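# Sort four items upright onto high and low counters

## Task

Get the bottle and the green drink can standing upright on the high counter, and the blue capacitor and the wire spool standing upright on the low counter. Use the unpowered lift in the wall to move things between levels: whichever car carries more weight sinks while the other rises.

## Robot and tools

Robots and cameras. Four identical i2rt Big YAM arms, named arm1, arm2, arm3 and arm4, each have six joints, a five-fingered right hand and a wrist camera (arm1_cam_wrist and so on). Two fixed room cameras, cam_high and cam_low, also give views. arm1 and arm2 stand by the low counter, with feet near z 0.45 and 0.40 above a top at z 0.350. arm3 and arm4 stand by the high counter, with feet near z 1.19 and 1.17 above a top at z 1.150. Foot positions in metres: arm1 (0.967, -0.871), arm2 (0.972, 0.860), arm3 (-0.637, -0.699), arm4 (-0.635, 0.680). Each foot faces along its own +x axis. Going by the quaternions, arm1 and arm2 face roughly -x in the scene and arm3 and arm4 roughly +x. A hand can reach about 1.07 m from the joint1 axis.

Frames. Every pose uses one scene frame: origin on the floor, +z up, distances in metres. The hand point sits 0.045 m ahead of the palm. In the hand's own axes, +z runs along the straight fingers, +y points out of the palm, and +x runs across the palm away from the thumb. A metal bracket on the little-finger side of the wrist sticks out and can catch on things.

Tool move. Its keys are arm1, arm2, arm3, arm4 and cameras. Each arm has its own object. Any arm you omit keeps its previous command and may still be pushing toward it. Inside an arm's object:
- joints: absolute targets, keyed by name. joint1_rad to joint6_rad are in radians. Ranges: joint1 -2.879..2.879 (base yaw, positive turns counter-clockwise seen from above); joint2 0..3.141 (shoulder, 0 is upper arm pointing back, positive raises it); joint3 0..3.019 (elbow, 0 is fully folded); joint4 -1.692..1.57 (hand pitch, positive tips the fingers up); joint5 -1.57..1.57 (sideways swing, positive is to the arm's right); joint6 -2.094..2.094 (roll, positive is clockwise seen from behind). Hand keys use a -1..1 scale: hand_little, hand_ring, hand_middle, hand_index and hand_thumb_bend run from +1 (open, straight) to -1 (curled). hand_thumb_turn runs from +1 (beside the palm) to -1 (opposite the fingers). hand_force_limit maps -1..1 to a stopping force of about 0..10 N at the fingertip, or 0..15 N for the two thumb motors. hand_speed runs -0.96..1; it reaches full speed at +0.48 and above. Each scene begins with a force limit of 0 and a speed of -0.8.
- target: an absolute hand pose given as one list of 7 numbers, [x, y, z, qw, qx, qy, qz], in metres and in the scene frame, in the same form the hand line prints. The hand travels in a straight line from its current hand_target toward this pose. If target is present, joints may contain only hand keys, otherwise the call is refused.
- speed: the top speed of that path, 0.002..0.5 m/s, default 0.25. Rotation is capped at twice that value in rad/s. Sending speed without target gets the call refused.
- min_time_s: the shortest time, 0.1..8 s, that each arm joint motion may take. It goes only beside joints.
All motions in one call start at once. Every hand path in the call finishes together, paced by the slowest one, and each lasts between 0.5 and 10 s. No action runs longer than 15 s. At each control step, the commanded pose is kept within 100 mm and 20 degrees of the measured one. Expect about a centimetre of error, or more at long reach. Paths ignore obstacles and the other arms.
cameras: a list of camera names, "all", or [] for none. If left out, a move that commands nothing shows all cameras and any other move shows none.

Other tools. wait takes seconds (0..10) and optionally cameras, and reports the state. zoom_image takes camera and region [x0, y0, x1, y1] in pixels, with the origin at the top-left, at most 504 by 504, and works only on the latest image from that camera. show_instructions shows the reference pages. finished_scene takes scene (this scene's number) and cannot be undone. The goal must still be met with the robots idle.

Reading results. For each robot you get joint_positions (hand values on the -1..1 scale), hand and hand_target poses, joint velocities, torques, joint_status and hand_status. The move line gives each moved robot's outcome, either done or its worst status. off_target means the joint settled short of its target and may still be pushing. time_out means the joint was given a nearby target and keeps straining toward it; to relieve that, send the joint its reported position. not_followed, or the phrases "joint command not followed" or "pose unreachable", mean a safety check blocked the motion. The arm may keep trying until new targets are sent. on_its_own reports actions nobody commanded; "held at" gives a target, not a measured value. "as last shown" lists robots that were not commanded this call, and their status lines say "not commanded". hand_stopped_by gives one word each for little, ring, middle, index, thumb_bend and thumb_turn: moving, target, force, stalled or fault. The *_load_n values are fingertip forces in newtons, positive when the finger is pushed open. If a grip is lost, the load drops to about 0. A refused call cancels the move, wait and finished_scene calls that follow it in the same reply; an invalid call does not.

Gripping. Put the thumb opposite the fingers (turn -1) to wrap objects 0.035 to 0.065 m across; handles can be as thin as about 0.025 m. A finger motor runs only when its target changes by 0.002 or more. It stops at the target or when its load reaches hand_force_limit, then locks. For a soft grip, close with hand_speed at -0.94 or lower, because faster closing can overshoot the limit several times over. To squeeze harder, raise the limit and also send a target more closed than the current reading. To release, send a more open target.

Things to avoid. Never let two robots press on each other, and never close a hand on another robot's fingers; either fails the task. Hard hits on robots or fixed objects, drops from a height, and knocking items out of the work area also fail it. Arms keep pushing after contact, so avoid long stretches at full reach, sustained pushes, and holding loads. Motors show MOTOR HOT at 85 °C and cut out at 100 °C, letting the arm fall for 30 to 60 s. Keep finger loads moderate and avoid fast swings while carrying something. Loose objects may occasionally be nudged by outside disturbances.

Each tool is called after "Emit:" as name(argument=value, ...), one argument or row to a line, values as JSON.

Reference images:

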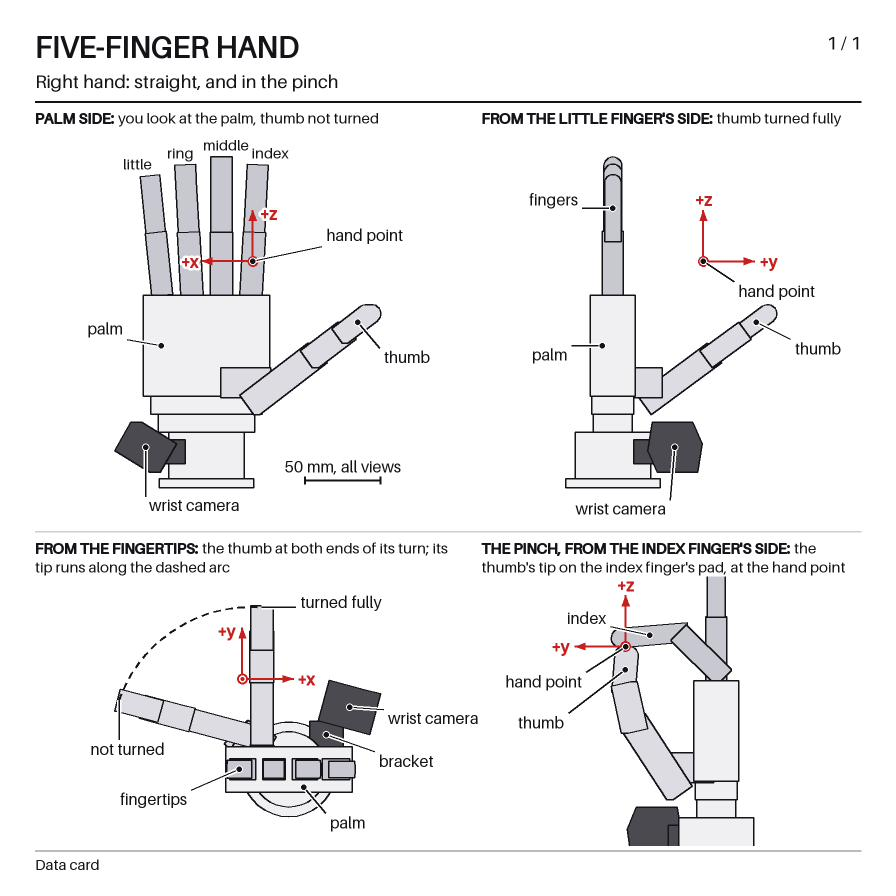

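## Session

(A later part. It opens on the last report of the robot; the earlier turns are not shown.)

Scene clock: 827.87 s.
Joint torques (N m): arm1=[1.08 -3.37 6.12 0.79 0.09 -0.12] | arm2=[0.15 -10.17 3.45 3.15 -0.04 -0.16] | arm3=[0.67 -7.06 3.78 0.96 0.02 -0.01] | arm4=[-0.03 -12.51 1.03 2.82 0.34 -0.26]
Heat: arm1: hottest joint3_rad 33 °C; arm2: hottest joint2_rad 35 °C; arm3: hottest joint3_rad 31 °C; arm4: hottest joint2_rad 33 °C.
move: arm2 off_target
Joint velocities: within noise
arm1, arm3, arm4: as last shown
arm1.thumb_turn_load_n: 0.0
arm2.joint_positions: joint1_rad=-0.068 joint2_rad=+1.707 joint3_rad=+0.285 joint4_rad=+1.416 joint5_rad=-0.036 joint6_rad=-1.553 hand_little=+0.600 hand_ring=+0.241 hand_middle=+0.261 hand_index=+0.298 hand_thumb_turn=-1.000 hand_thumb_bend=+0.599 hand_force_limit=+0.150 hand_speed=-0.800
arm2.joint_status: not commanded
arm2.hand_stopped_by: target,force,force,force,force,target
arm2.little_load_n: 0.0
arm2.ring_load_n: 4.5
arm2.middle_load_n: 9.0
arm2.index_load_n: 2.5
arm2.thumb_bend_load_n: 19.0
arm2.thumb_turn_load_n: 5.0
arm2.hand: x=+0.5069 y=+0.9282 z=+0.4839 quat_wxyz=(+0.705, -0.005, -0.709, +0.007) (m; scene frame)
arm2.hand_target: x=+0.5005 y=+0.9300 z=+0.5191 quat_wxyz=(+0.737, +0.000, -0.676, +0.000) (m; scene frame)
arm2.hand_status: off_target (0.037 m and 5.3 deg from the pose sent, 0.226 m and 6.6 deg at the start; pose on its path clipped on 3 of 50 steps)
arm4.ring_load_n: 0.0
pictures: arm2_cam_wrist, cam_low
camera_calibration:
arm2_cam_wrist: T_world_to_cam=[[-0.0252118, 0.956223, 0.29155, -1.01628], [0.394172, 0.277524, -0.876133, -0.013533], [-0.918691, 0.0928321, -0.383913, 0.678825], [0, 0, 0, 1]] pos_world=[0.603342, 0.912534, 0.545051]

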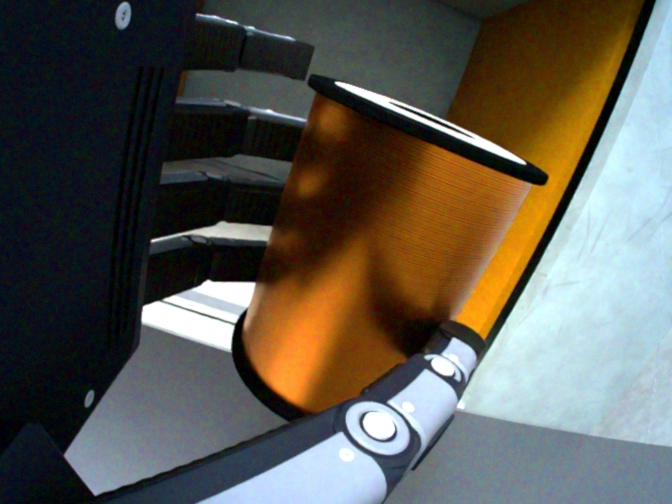

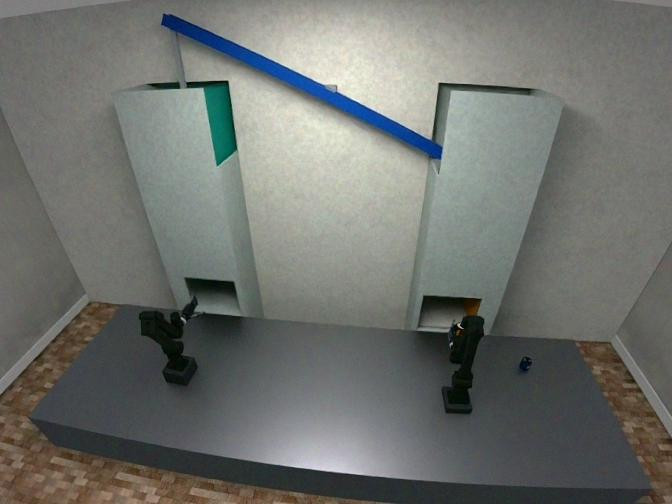

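Emit:
move(
  arm2={"joints":{"joint1_rad":1.01,"joint5_rad":0.0},"min_time_s":2},
)

Emit:
move(
  arm2={"target":[0.662,0.323,0.46,-0.6385,-0.3378,0.5851,-0.3687],"speed":0.2},
)

Emit:
move(
  arm2={"target":[0.662,0.323,0.425,-0.6385,-0.3378,0.5851,-0.3687],"speed":0.06},
  cameras=["arm2_cam_wrist"],
)

Scene clock: 834.73 s.
Joint torques (N m): arm1=[1.2 -3.49 6.13 0.75 0.1 -0.11] | arm2=[0.73 -10.05 3.36 3.14 -0.11 -0.16] | arm3=[0.79 -7 3.79 0.95 0.01 -0.01] | arm4=[0.03 -12.57 1.02 2.81 0.34 -0.26]
Heat: arm1: hottest joint3_rad 33 °C; arm2: hottest joint2_rad 34 °C; arm3: hottest joint3_rad 31 °C; arm4: hottest joint2_rad 33 °C.
move: arm2 done
Joint velocities: within noise
arm1, arm3, arm4: as last shown
arm1.thumb_turn_load_n: 0.5
arm2.joint_positions: joint1_rad=+1.006 joint2_rad=+1.707 joint3_rad=+0.285 joint4_rad=+1.416 joint5_rad=-0.003 joint6_rad=-1.553 hand_little=+0.600 hand_ring=+0.241 hand_middle=+0.261 hand_index=+0.298 hand_thumb_turn=-1.000 hand_thumb_bend=+0.599 hand_force_limit=+0.150 hand_speed=-0.800
arm2.joint_status: all done
arm2.hand_stopped_by: target,force,force,force,force,target
arm2.little_load_n: 0.0
arm2.ring_load_n: 4.0
arm2.middle_load_n: 9.0
arm2.index_load_n: 2.5
arm2.thumb_bend_load_n: 19.0
arm2.thumb_turn_load_n: 4.5
arm2.hand: x=+0.6858 y=+0.4883 z=+0.4838 quat_wxyz=(+0.608, +0.348, -0.618, +0.357) (m; scene frame)
arm2.hand_target: x=+0.6833 y=+0.4819 z=+0.5188 quat_wxyz=(+0.638, +0.337, -0.587, +0.369) (m; scene frame)
arm2.hand_status: not commanded
arm4.thumb_turn_load_n: 0.5
pictures: none

Scene clock: 836.30 s.
Joint torques (N m): arm1=[1.03 -3.43 6.12 0.79 0.11 -0.12] | arm2=[0.79 -12.63 6.97 2.63 -0.01 -0.31] | arm3=[0.62 -7 3.79 0.95 0.01 -0.01] | arm4=[-0.03 -12.57 1.02 2.81 0.34 -0.26]
Heat: arm1: hottest joint3_rad 33 °C; arm2: hottest joint2_rad 34 °C; arm3: hottest joint3_rad 31 °C; arm4: hottest joint2_rad 33 °C.
move: arm2 off_target
Joint velocities: within noise
arm1, arm3, arm4: as last shown
arm1.middle_load_n: 0.5
arm2.joint_positions: joint1_rad=+1.147 joint2_rad=+2.058 joint3_rad=+0.672 joint4_rad=+1.379 joint5_rad=+0.140 joint6_rad=-1.553 hand_little=+0.600 hand_ring=+0.241 hand_middle=+0.261 hand_index=+0.298 hand_thumb_turn=-1.000 hand_thumb_bend=+0.599 hand_force_limit=+0.150 hand_speed=-0.800
arm2.joint_status: not commanded
arm2.hand_stopped_by: target,force,force,force,force,target
arm2.little_load_n: 0.0
arm2.ring_load_n: 4.5
arm2.middle_load_n: 9.0
arm2.index_load_n: 3.0
arm2.thumb_bend_load_n: 19.0
arm2.thumb_turn_load_n: 4.5
arm2.hand: x=+0.6699 y=+0.3493 z=+0.4224 quat_wxyz=(+0.608, +0.348, -0.618, +0.356) (m; scene frame)
arm2.hand_target: x=+0.6634 y=+0.3255 z=+0.4609 quat_wxyz=(+0.639, +0.337, -0.585, +0.368) (m; scene frame)
arm2.hand_status: off_target (0.047 m and 5.5 deg from the pose sent, 0.169 m and 5.4 deg at the start)
arm3.middle_load_n: 0.5
arm3.thumb_turn_load_n: 0.0
arm4.thumb_turn_load_n: 0.0
pictures: none

Scene clock: 837.50 s.
Joint torques (N m): arm1=[1.14 -3.55 6.13 0.77 0.09 -0.11] | arm2=[1.03 -12.86 5.74 4.3 -0.09 -0.3] | arm3=[0.62 -7.06 3.81 0.95 0.02 -0.01] | arm4=[-0.03 -12.57 1.02 2.82 0.34 -0.26]
Heat: arm1: hottest joint3_rad 33 °C; arm2: hottest joint2_rad 34 °C; arm3: hottest joint3_rad 31 °C; arm4: hottest joint2_rad 33 °C.
move: arm2 off_target
Joint velocities: within noise
arm1, arm3, arm4: as last shown
arm1.middle_load_n: 0.0
arm2.joint_positions: joint1_rad=+1.147 joint2_rad=+2.167 joint3_rad=+0.705 joint4_rad=+1.428 joint5_rad=+0.142 joint6_rad=-1.553 hand_little=+0.600 hand_ring=+0.241 hand_middle=+0.261 hand_index=+0.298 hand_thumb_turn=-1.000 hand_thumb_bend=+0.599 hand_force_limit=+0.150 hand_speed=-0.800
arm2.joint_status: not commanded
arm2.hand_stopped_by: target,force,force,force,force,target
arm2.little_load_n: 0.0
arm2.ring_load_n: 4.5
arm2.middle_load_n: 9.0
arm2.index_load_n: 2.0
arm2.thumb_bend_load_n: 19.0
arm2.thumb_turn_load_n: 4.0
arm2.hand: x=+0.6690 y=+0.3479 z=+0.3839 quat_wxyz=(+0.601, +0.354, -0.626, +0.349) (m; scene frame)
arm2.hand_target: x=+0.6631 y=+0.3256 z=+0.4252 quat_wxyz=(+0.638, +0.337, -0.586, +0.368) (m; scene frame)
arm2.hand_status: off_target (0.049 m and 7.0 deg from the pose sent, 0.028 m and 5.5 deg at the start)
arm3.middle_load_n: 0.0
pictures: arm2_cam_wrist
camera_calibration:
arm2_cam_wrist: T_world_to_cam=[[-0.839135, 0.456582, 0.29561, 0.288648], [-0.0300652, 0.503712, -0.863349, 0.196351], [-0.543092, -0.733353, -0.408955, 0.888954], [0, 0, 0, 1]] pos_world=[0.730902, 0.421222, 0.447734]

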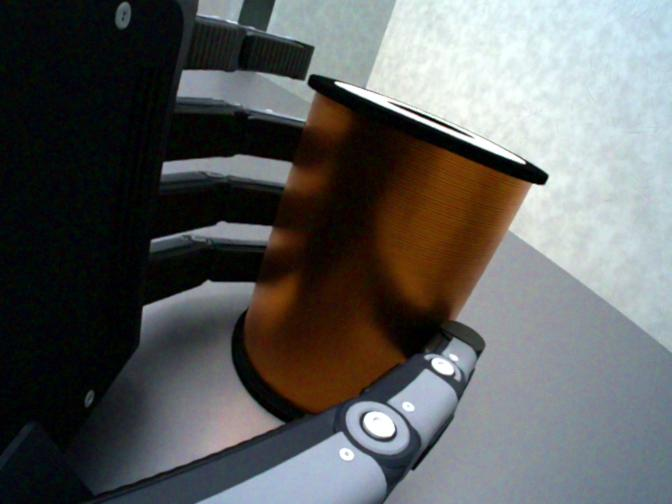

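Emit:
move(
  arm2={"target":[0.664,0.325,0.410,-0.6385,-0.3378,0.5851,-0.3687],"speed":0.05},
)

Emit:
move(
  arm2={"target":[0.664,0.325,0.400,-0.6385,-0.3378,0.5851,-0.3687],"speed":0.05},
  cameras=["arm2_cam_wrist"],
)

Scene clock: 840.80 s.
Joint torques (N m): arm1=[1.08 -3.55 6.09 0.76 0.1 -0.12] | arm2=[0.73 -11.87 5.24 3.59 -0.14 -0.27] | arm3=[0.79 -7.06 3.81 0.96 0.02 -0.02] | arm4=[-0.03 -12.51 1.02 2.82 0.33 -0.26]
Heat: arm1: hottest joint3_rad 33 °C; arm2: hottest joint2_rad 34 °C; arm3: hottest joint3_rad 31 °C; arm4: hottest joint2_rad 33 °C.
move: arm2 off_target
Joint velocities: within noise
arm1, arm3, arm4: as last shown
arm2.joint_positions: joint1_rad=+1.148 joint2_rad=+2.200 joint3_rad=+0.718 joint4_rad=+1.482 joint5_rad=+0.151 joint6_rad=-1.558 hand_little=+0.600 hand_ring=+0.241 hand_middle=+0.261 hand_index=+0.298 hand_thumb_turn=-1.000 hand_thumb_bend=+0.599 hand_force_limit=+0.150 hand_speed=-0.800
arm2.joint_status: not commanded
arm2.hand_stopped_by: target,force,force,force,force,target
arm2.little_load_n: 0.0
arm2.ring_load_n: 6.0
arm2.middle_load_n: 8.5
arm2.index_load_n: 1.0
arm2.thumb_bend_load_n: 19.5
arm2.thumb_turn_load_n: 1.5
arm2.hand: x=+0.6673 y=+0.3463 z=+0.3830 quat_wxyz=(+0.613, +0.345, -0.617, +0.353) (m; scene frame)
arm2.hand_target: x=+0.6640 y=+0.3274 z=+0.4102 quat_wxyz=(+0.639, +0.336, -0.587, +0.366) (m; scene frame)
arm2.hand_status: off_target (0.035 m and 5.1 deg from the pose sent, 0.035 m and 7.0 deg at the start)
arm3.thumb_turn_load_n: 0.5
pictures: none

Scene clock: 841.77 s.
Joint torques (N m): arm1=[0.97 -3.6 6.16 0.75 0.11 -0.11] | arm2=[0.73 -11.4 4.96 3.18 -0.47 -0.15] | arm3=[0.56 -7 3.78 0.95 0.01 -0.02] | arm4=[-0.03 -12.57 1.02 2.82 0.33 -0.26]
Heat: arm1: hottest joint3_rad 33 °C; arm2: hottest joint2_rad 34 °C; arm3: hottest joint3_rad 31 °C; arm4: hottest joint2_rad 33 °C.
move: arm2 off_target
Joint velocities: within noise
arm1.joint_positions: joint1_rad=+0.295 joint2_rad=+1.109 joint3_rad=+0.049 joint4_rad=+1.075 joint5_rad=+0.235 joint6_rad=-1.585 hand_little=+1.000 hand_ring=+1.000 hand_middle=+1.000 hand_index=+1.000 hand_thumb_turn=-1.000 hand_thumb_bend=+1.000 hand_force_limit=+0.000 hand_speed=-0.400
arm1.joint_status: not commanded
arm1.hand_stopped_by: target,target,target,target,target,target
arm1.little_load_n: 0.0
arm1.ring_load_n: 0.0
arm1.middle_load_n: 0.0
arm1.index_load_n: 0.0
arm1.thumb_bend_load_n: 0.0
arm1.thumb_turn_load_n: 0.5
arm1.hand: x=+0.6030 y=-0.8473 z=+0.5955 quat_wxyz=(-0.713, +0.003, +0.701, +0.000) (m; scene frame)
arm1.hand_target: x=+0.6000 y=-0.8499 z=+0.6001 quat_wxyz=(-0.715, +0.000, +0.699, +0.000) (m; scene frame)
arm1.hand_status: not commanded
arm2.joint_positions: joint1_rad=+1.148 joint2_rad=+2.223 joint3_rad=+0.732 joint4_rad=+1.513 joint5_rad=+0.151 joint6_rad=-1.570 hand_little=+0.600 hand_ring=+0.241 hand_middle=+0.261 hand_index=+0.298 hand_thumb_turn=-1.000 hand_thumb_bend=+0.599 hand_force_limit=+0.150 hand_speed=-0.800
arm2.joint_status: not commanded
arm2.hand_stopped_by: target,force,force,force,force,target
arm2.little_load_n: 0.0
arm2.ring_load_n: 6.5
arm2.middle_load_n: 8.0
arm2.index_load_n: 0.5
arm2.thumb_bend_load_n: 20.0
arm2.thumb_turn_load_n: 0.0
arm2.hand: x=+0.6658 y=+0.3436 z=+0.3825 quat_wxyz=(+0.621, +0.344, -0.609, +0.354) (m; scene frame)
arm2.hand_target: x=+0.6645 y=+0.3259 z=+0.4003 quat_wxyz=(+0.638, +0.338, -0.585, +0.368) (m; scene frame)
arm2.hand_status: off_target (0.026 m and 3.9 deg from the pose sent, 0.027 m and 5.1 deg at the start)
arm3.joint_positions: joint1_rad=+1.370 joint2_rad=+1.436 joint3_rad=+0.214 joint4_rad=+1.260 joint5_rad=+0.243 joint6_rad=-1.575 hand_little=+1.000 hand_ring=+1.000 hand_middle=+1.000 hand_index=+1.000 hand_thumb_turn=-1.000 hand_thumb_bend=+1.000 hand_force_limit=+0.000 hand_speed=-0.400
arm3.joint_status: not commanded
arm3.hand_stopped_by: target,target,target,target,target,target
arm3.little_load_n: 0.0
arm3.ring_load_n: 0.0
arm3.middle_load_n: 0.0
arm3.index_load_n: 0.0
arm3.thumb_bend_load_n: 0.0
arm3.thumb_turn_load_n: 0.0
arm3.hand: x=-0.4159 y=-0.3299 z=+1.3307 quat_wxyz=(-0.360, +0.601, +0.340, +0.627) (m; scene frame)
arm3.hand_target: x=-0.4191 y=-0.3307 z=+1.3299 quat_wxyz=(-0.358, +0.602, +0.346, +0.624) (m; scene frame)
arm3.hand_status: not commanded
arm4.joint_positions: joint1_rad=+0.475 joint2_rad=+2.017 joint3_rad=+0.502 joint4_rad=+1.541 joint5_rad=+0.552 joint6_rad=-1.597 hand_little=+1.000 hand_ring=+1.000 hand_middle=+1.000 hand_index=+1.000 hand_thumb_turn=-1.000 hand_thumb_bend=+1.000 hand_force_limit=+0.000 hand_speed=-0.200
arm4.joint_status: not commanded
arm4.hand_stopped_by: target,target,target,target,target,target
arm4.little_load_n: 0.0
arm4.ring_load_n: 0.0
arm4.middle_load_n: 0.0
arm4.index_load_n: 0.0
arm4.thumb_bend_load_n: 0.0
arm4.thumb_turn_load_n: 0.0
arm4.hand: x=-0.1486 y=+0.7964 z=+1.2040 quat_wxyz=(+0.006, +0.699, +0.003, +0.715) (m; scene frame)
arm4.hand_target: x=-0.1499 y=+0.7996 z=+1.2203 quat_wxyz=(+0.001, +0.684, -0.001, +0.729) (m; scene frame)
arm4.hand_status: not commanded
pictures: arm2_cam_wrist
camera_calibration:
arm2_cam_wrist: T_world_to_cam=[[-0.824902, 0.475763, 0.305264, 0.268609], [-0.0573792, 0.466763, -0.882519, 0.23535], [-0.562355, -0.745508, -0.357735, 0.880947], [0, 0, 0, 1]] pos_world=[0.730486, 0.419106, 0.440851]

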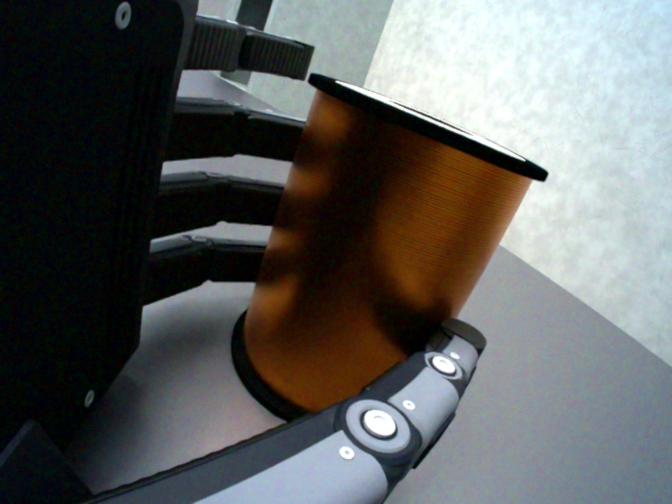

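Emit:
move(
  arm2={"target":[0.666,0.330,0.397,-0.6229,-0.3474,0.6016,-0.3597],"speed":0.05},
)

Emit:
move(
  arm2={"joints":{"hand_speed":-0.4,"hand_little":1,"hand_ring":1,"hand_middle":1,"hand_index":1,"hand_thumb_bend":1}},
  cameras=["arm2_cam_wrist"],
)

Emit:
move(
  arm2={"target":[0.721,0.432,0.402,-0.6229,-0.3474,0.6016,-0.3597],"speed":0.12},
)

Emit:
move(
  arm2={"target":[0.765,0.50,0.52,-0.6229,-0.3474,0.6016,-0.3597],"speed":0.2},
  cameras=["arm2_cam_wrist","cam_low","cam_high"],
)

Scene clock: 849.07 s.
Joint torques (N m): arm1=[0.85 -3.43 6.16 0.84 0.09 -0.11] | arm2=[0.79 -13.39 3.38 1.4 -0.4 -0.06] | arm3=[0.67 -7 3.77 0.94 0.01 -0.02] | arm4=[-0.03 -12.57 1.02 2.82 0.33 -0.26]
Heat: arm1: hottest joint3_rad 33 °C; arm2: hottest joint2_rad 33 °C; arm3: hottest joint3_rad 31 °C; arm4: hottest joint2_rad 33 °C.
move: arm2 off_target
Joint velocities: within noise
arm1, arm3, arm4: as last shown
arm2.joint_positions: joint1_rad=+1.148 joint2_rad=+2.216 joint3_rad=+0.732 joint4_rad=+1.490 joint5_rad=+0.149 joint6_rad=-1.579 hand_little=+0.600 hand_ring=+0.241 hand_middle=+0.261 hand_index=+0.298 hand_thumb_turn=-1.000 hand_thumb_bend=+0.599 hand_force_limit=+0.150 hand_speed=-0.800
arm2.joint_status: not commanded
arm2.hand_stopped_by: target,force,force,force,force,target
arm2.little_load_n: 0.0
arm2.ring_load_n: 7.5
arm2.middle_load_n: 8.0
arm2.index_load_n: 0.0
arm2.thumb_bend_load_n: 20.5
arm2.thumb_turn_load_n: -1.5
arm2.hand: x=+0.6656 y=+0.3431 z=+0.3813 quat_wxyz=(+0.618, +0.351, -0.611, +0.348) (m; scene frame)
arm2.hand_target: x=+0.6660 y=+0.3305 z=+0.3978 quat_wxyz=(+0.624, +0.349, -0.600, +0.358) (m; scene frame)
arm2.hand_status: off_target (0.020 m and 1.9 deg from the pose sent, 0.020 m and 1.1 deg at the start)
arm4.ring_load_n: 0.5
pictures: none

Scene clock: 850.03 s.
Joint torques (N m): arm1=[1.14 -3.43 6.16 0.83 0.1 -0.12] | arm2=[0.79 -13.45 3.32 1.51 -0.26 -0.04] | arm3=[0.67 -7.06 3.78 0.92 0.02 -0.01] | arm4=[-0.03 -12.63 1.02 2.81 0.34 -0.26]
Heat: arm1: hottest joint3_rad 33 °C; arm2: hottest joint2_rad 33 °C; arm3: hottest joint3_rad 31 °C; arm4: hottest joint2_rad 33 °C.
move: arm2 done
Joint velocities: within noise
arm1, arm3, arm4: as last shown
arm1.thumb_turn_load_n: 0.0
arm2.joint_positions: joint1_rad=+1.148 joint2_rad=+2.216 joint3_rad=+0.733 joint4_rad=+1.488 joint5_rad=+0.140 joint6_rad=-1.573 hand_little=+1.000 hand_ring=+1.000 hand_middle=+1.000 hand_index=+1.000 hand_thumb_turn=-1.000 hand_thumb_bend=+1.000 hand_force_limit=+0.150 hand_speed=-0.400
arm2.joint_status: all done
arm2.hand_stopped_by: target,target,target,target,target,target
arm2.little_load_n: 0.0
arm2.ring_load_n: 0.0
arm2.middle_load_n: 0.0
arm2.index_load_n: 0.0
arm2.thumb_bend_load_n: 0.0
arm2.thumb_turn_load_n: 0.0
arm2.hand: x=+0.6669 y=+0.3414 z=+0.3807 quat_wxyz=(+0.615, +0.352, -0.611, +0.353) (m; scene frame)
arm2.hand_target: x=+0.6670 y=+0.3295 z=+0.3975 quat_wxyz=(+0.622, +0.349, -0.600, +0.362) (m; scene frame)
arm2.hand_status: not commanded
arm3.thumb_turn_load_n: 0.5
arm4.ring_load_n: 0.0
arm4.thumb_turn_load_n: 0.5
pictures: arm2_cam_wrist
camera_calibration:
arm2_cam_wrist: T_world_to_cam=[[-0.831001, 0.461683, 0.310301, 0.278097], [-0.0593811, 0.481011, -0.874701, 0.228461], [-0.553093, -0.745303, -0.372305, 0.878571], [0, 0, 0, 1]] pos_world=[0.730596, 0.416517, 0.440638]

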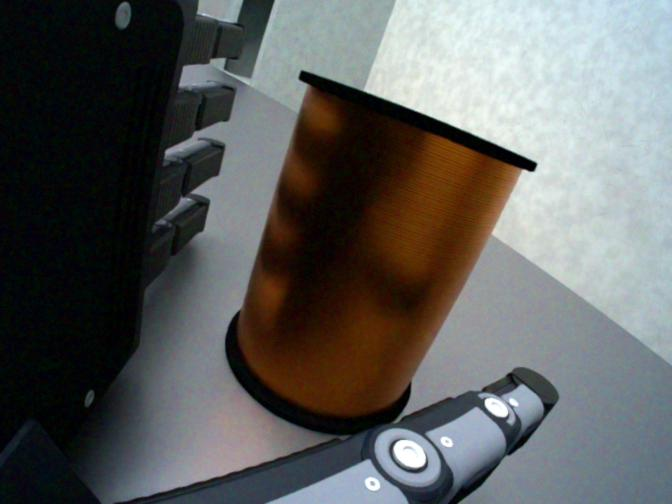

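Scene clock: 851.63 s.
Joint torques (N m): arm1=[1.08 -3.37 6.11 0.79 0.1 -0.12] | arm2=[1.2 -10.7 0.25 2.86 -0.03 0.15] | arm3=[0.73 -7 3.78 0.94 0.02 -0.01] | arm4=[-0.03 -12.57 1.03 2.81 0.34 -0.26]
Heat: arm1: hottest joint3_rad 33 °C; arm2: hottest joint2_rad 33 °C; arm3: hottest joint3_rad 31 °C; arm4: hottest joint2_rad 33 °C.
move: arm2 off_target
Joint velocities: within noise
arm1, arm3, arm4: as last shown
arm1.thumb_turn_load_n: 0.5
arm2.joint_positions: joint1_rad=+1.192 joint2_rad=+2.085 joint3_rad=+0.436 joint4_rad=+1.546 joint5_rad=+0.200 joint6_rad=-1.572 hand_little=+1.000 hand_ring=+1.000 hand_middle=+1.000 hand_index=+1.000 hand_thumb_turn=-1.000 hand_thumb_bend=+1.000 hand_force_limit=+0.150 hand_speed=-0.400
arm2.joint_status: not commanded
arm2.hand_stopped_by: target,target,target,target,target,target
arm2.little_load_n: 0.0
arm2.ring_load_n: 0.0
arm2.middle_load_n: 0.0
arm2.index_load_n: 0.0
arm2.thumb_bend_load_n: 0.0
arm2.thumb_turn_load_n: 0.0
arm2.hand: x=+0.7168 y=+0.4358 z=+0.3878 quat_wxyz=(+0.588, +0.371, -0.642, +0.323) (m; scene frame)
arm2.hand_target: x=+0.7208 y=+0.4319 z=+0.4024 quat_wxyz=(+0.595, +0.359, -0.633, +0.340) (m; scene frame)
arm2.hand_status: off_target (0.015 m and 8.0 deg from the pose sent, 0.108 m and 1.7 deg at the start; a joint's target at an end of its range on 37 of 48 steps)
arm4.thumb_turn_load_n: 0.0
pictures: none

Scene clock: 853.37 s.
Joint torques (N m): arm1=[1.08 -3.6 6.16 0.81 0.1 -0.12] | arm2=[1.08 -6.01 2.71 1.46 -0.06 -0.09] | arm3=[0.73 -7 3.82 0.95 0.02 -0.01] | arm4=[-0.03 -12.57 1.01 2.81 0.34 -0.26]
Heat: arm1: hottest joint3_rad 33 °C; arm2: hottest joint2_rad 33 °C; arm3: hottest joint3_rad 31 °C; arm4: hottest joint2_rad 33 °C.
move: arm2 done
Joint velocities: within noise
arm1, arm3, arm4: as last shown
arm2.joint_positions: joint1_rad=+1.272 joint2_rad=+1.515 joint3_rad=+0.177 joint4_rad=+1.371 joint5_rad=+0.274 joint6_rad=-1.572 hand_little=+1.000 hand_ring=+1.000 hand_middle=+1.000 hand_index=+1.000 hand_thumb_turn=-1.000 hand_thumb_bend=+1.000 hand_force_limit=+0.150 hand_speed=-0.400
arm2.joint_status: not commanded
arm2.hand_stopped_by: target,target,target,target,target,target
arm2.little_load_n: 0.0
arm2.ring_load_n: 0.0
arm2.middle_load_n: 0.0
arm2.index_load_n: 0.0
arm2.thumb_bend_load_n: -0.5
arm2.thumb_turn_load_n: 0.0
arm2.hand: x=+0.7606 y=+0.5003 z=+0.5166 quat_wxyz=(+0.623, +0.341, -0.606, +0.358) (m; scene frame)
arm2.hand_target: x=+0.7642 y=+0.5006 z=+0.5198 quat_wxyz=(+0.624, +0.345, -0.603, +0.359) (m; scene frame)
arm2.hand_status: done (0.006 m and 0.9 deg from the pose sent, 0.155 m and 8.0 deg at the start; a joint's target at an end of its range on 10 of 52 steps)
arm3.thumb_turn_load_n: 0.0
arm4.middle_load_n: 0.5
arm4.thumb_turn_load_n: 0.5
pictures: arm2_cam_wrist, cam_high, cam_low
camera_calibration:
arm2_cam_wrist: T_world_to_cam=[[-0.824762, 0.478502, 0.301335, 0.231805], [-0.059438, 0.456575, -0.887697, 0.295293], [-0.562347, -0.75005, -0.348125, 1.09639], [0, 0, 0, 1]] pos_world=[0.825286, 0.576604, 0.57396]

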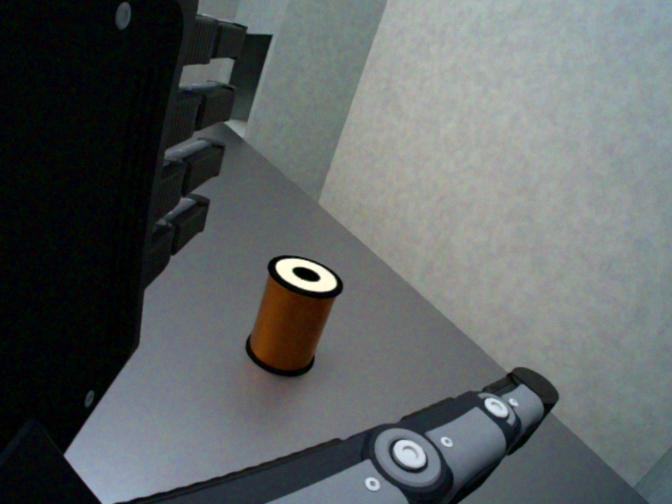

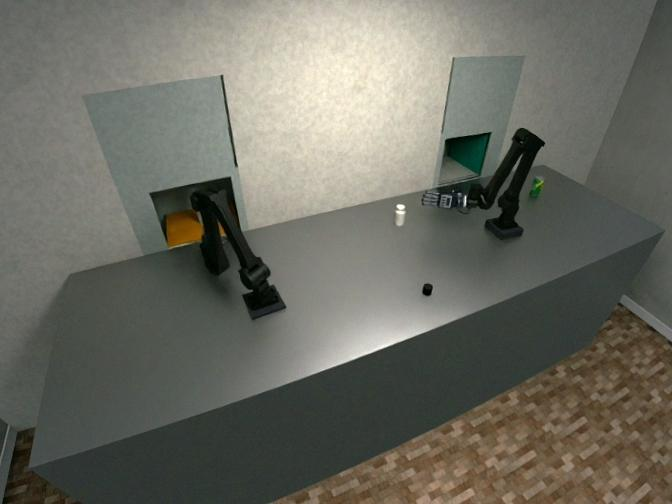

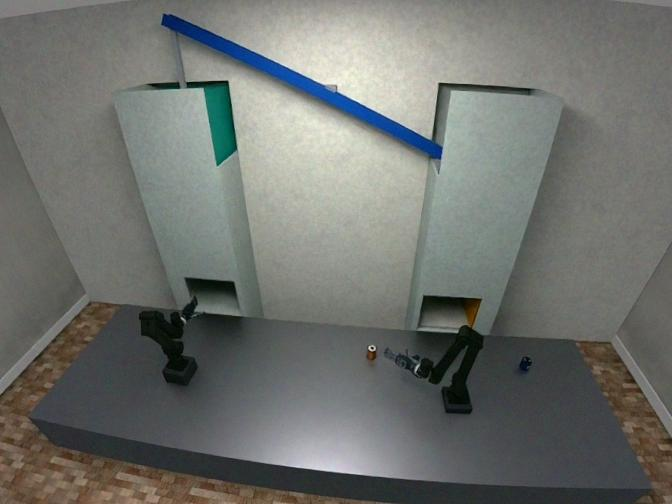

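Emit:
finished_scene(
  scene=1,
)

The scene is finished: the task was done.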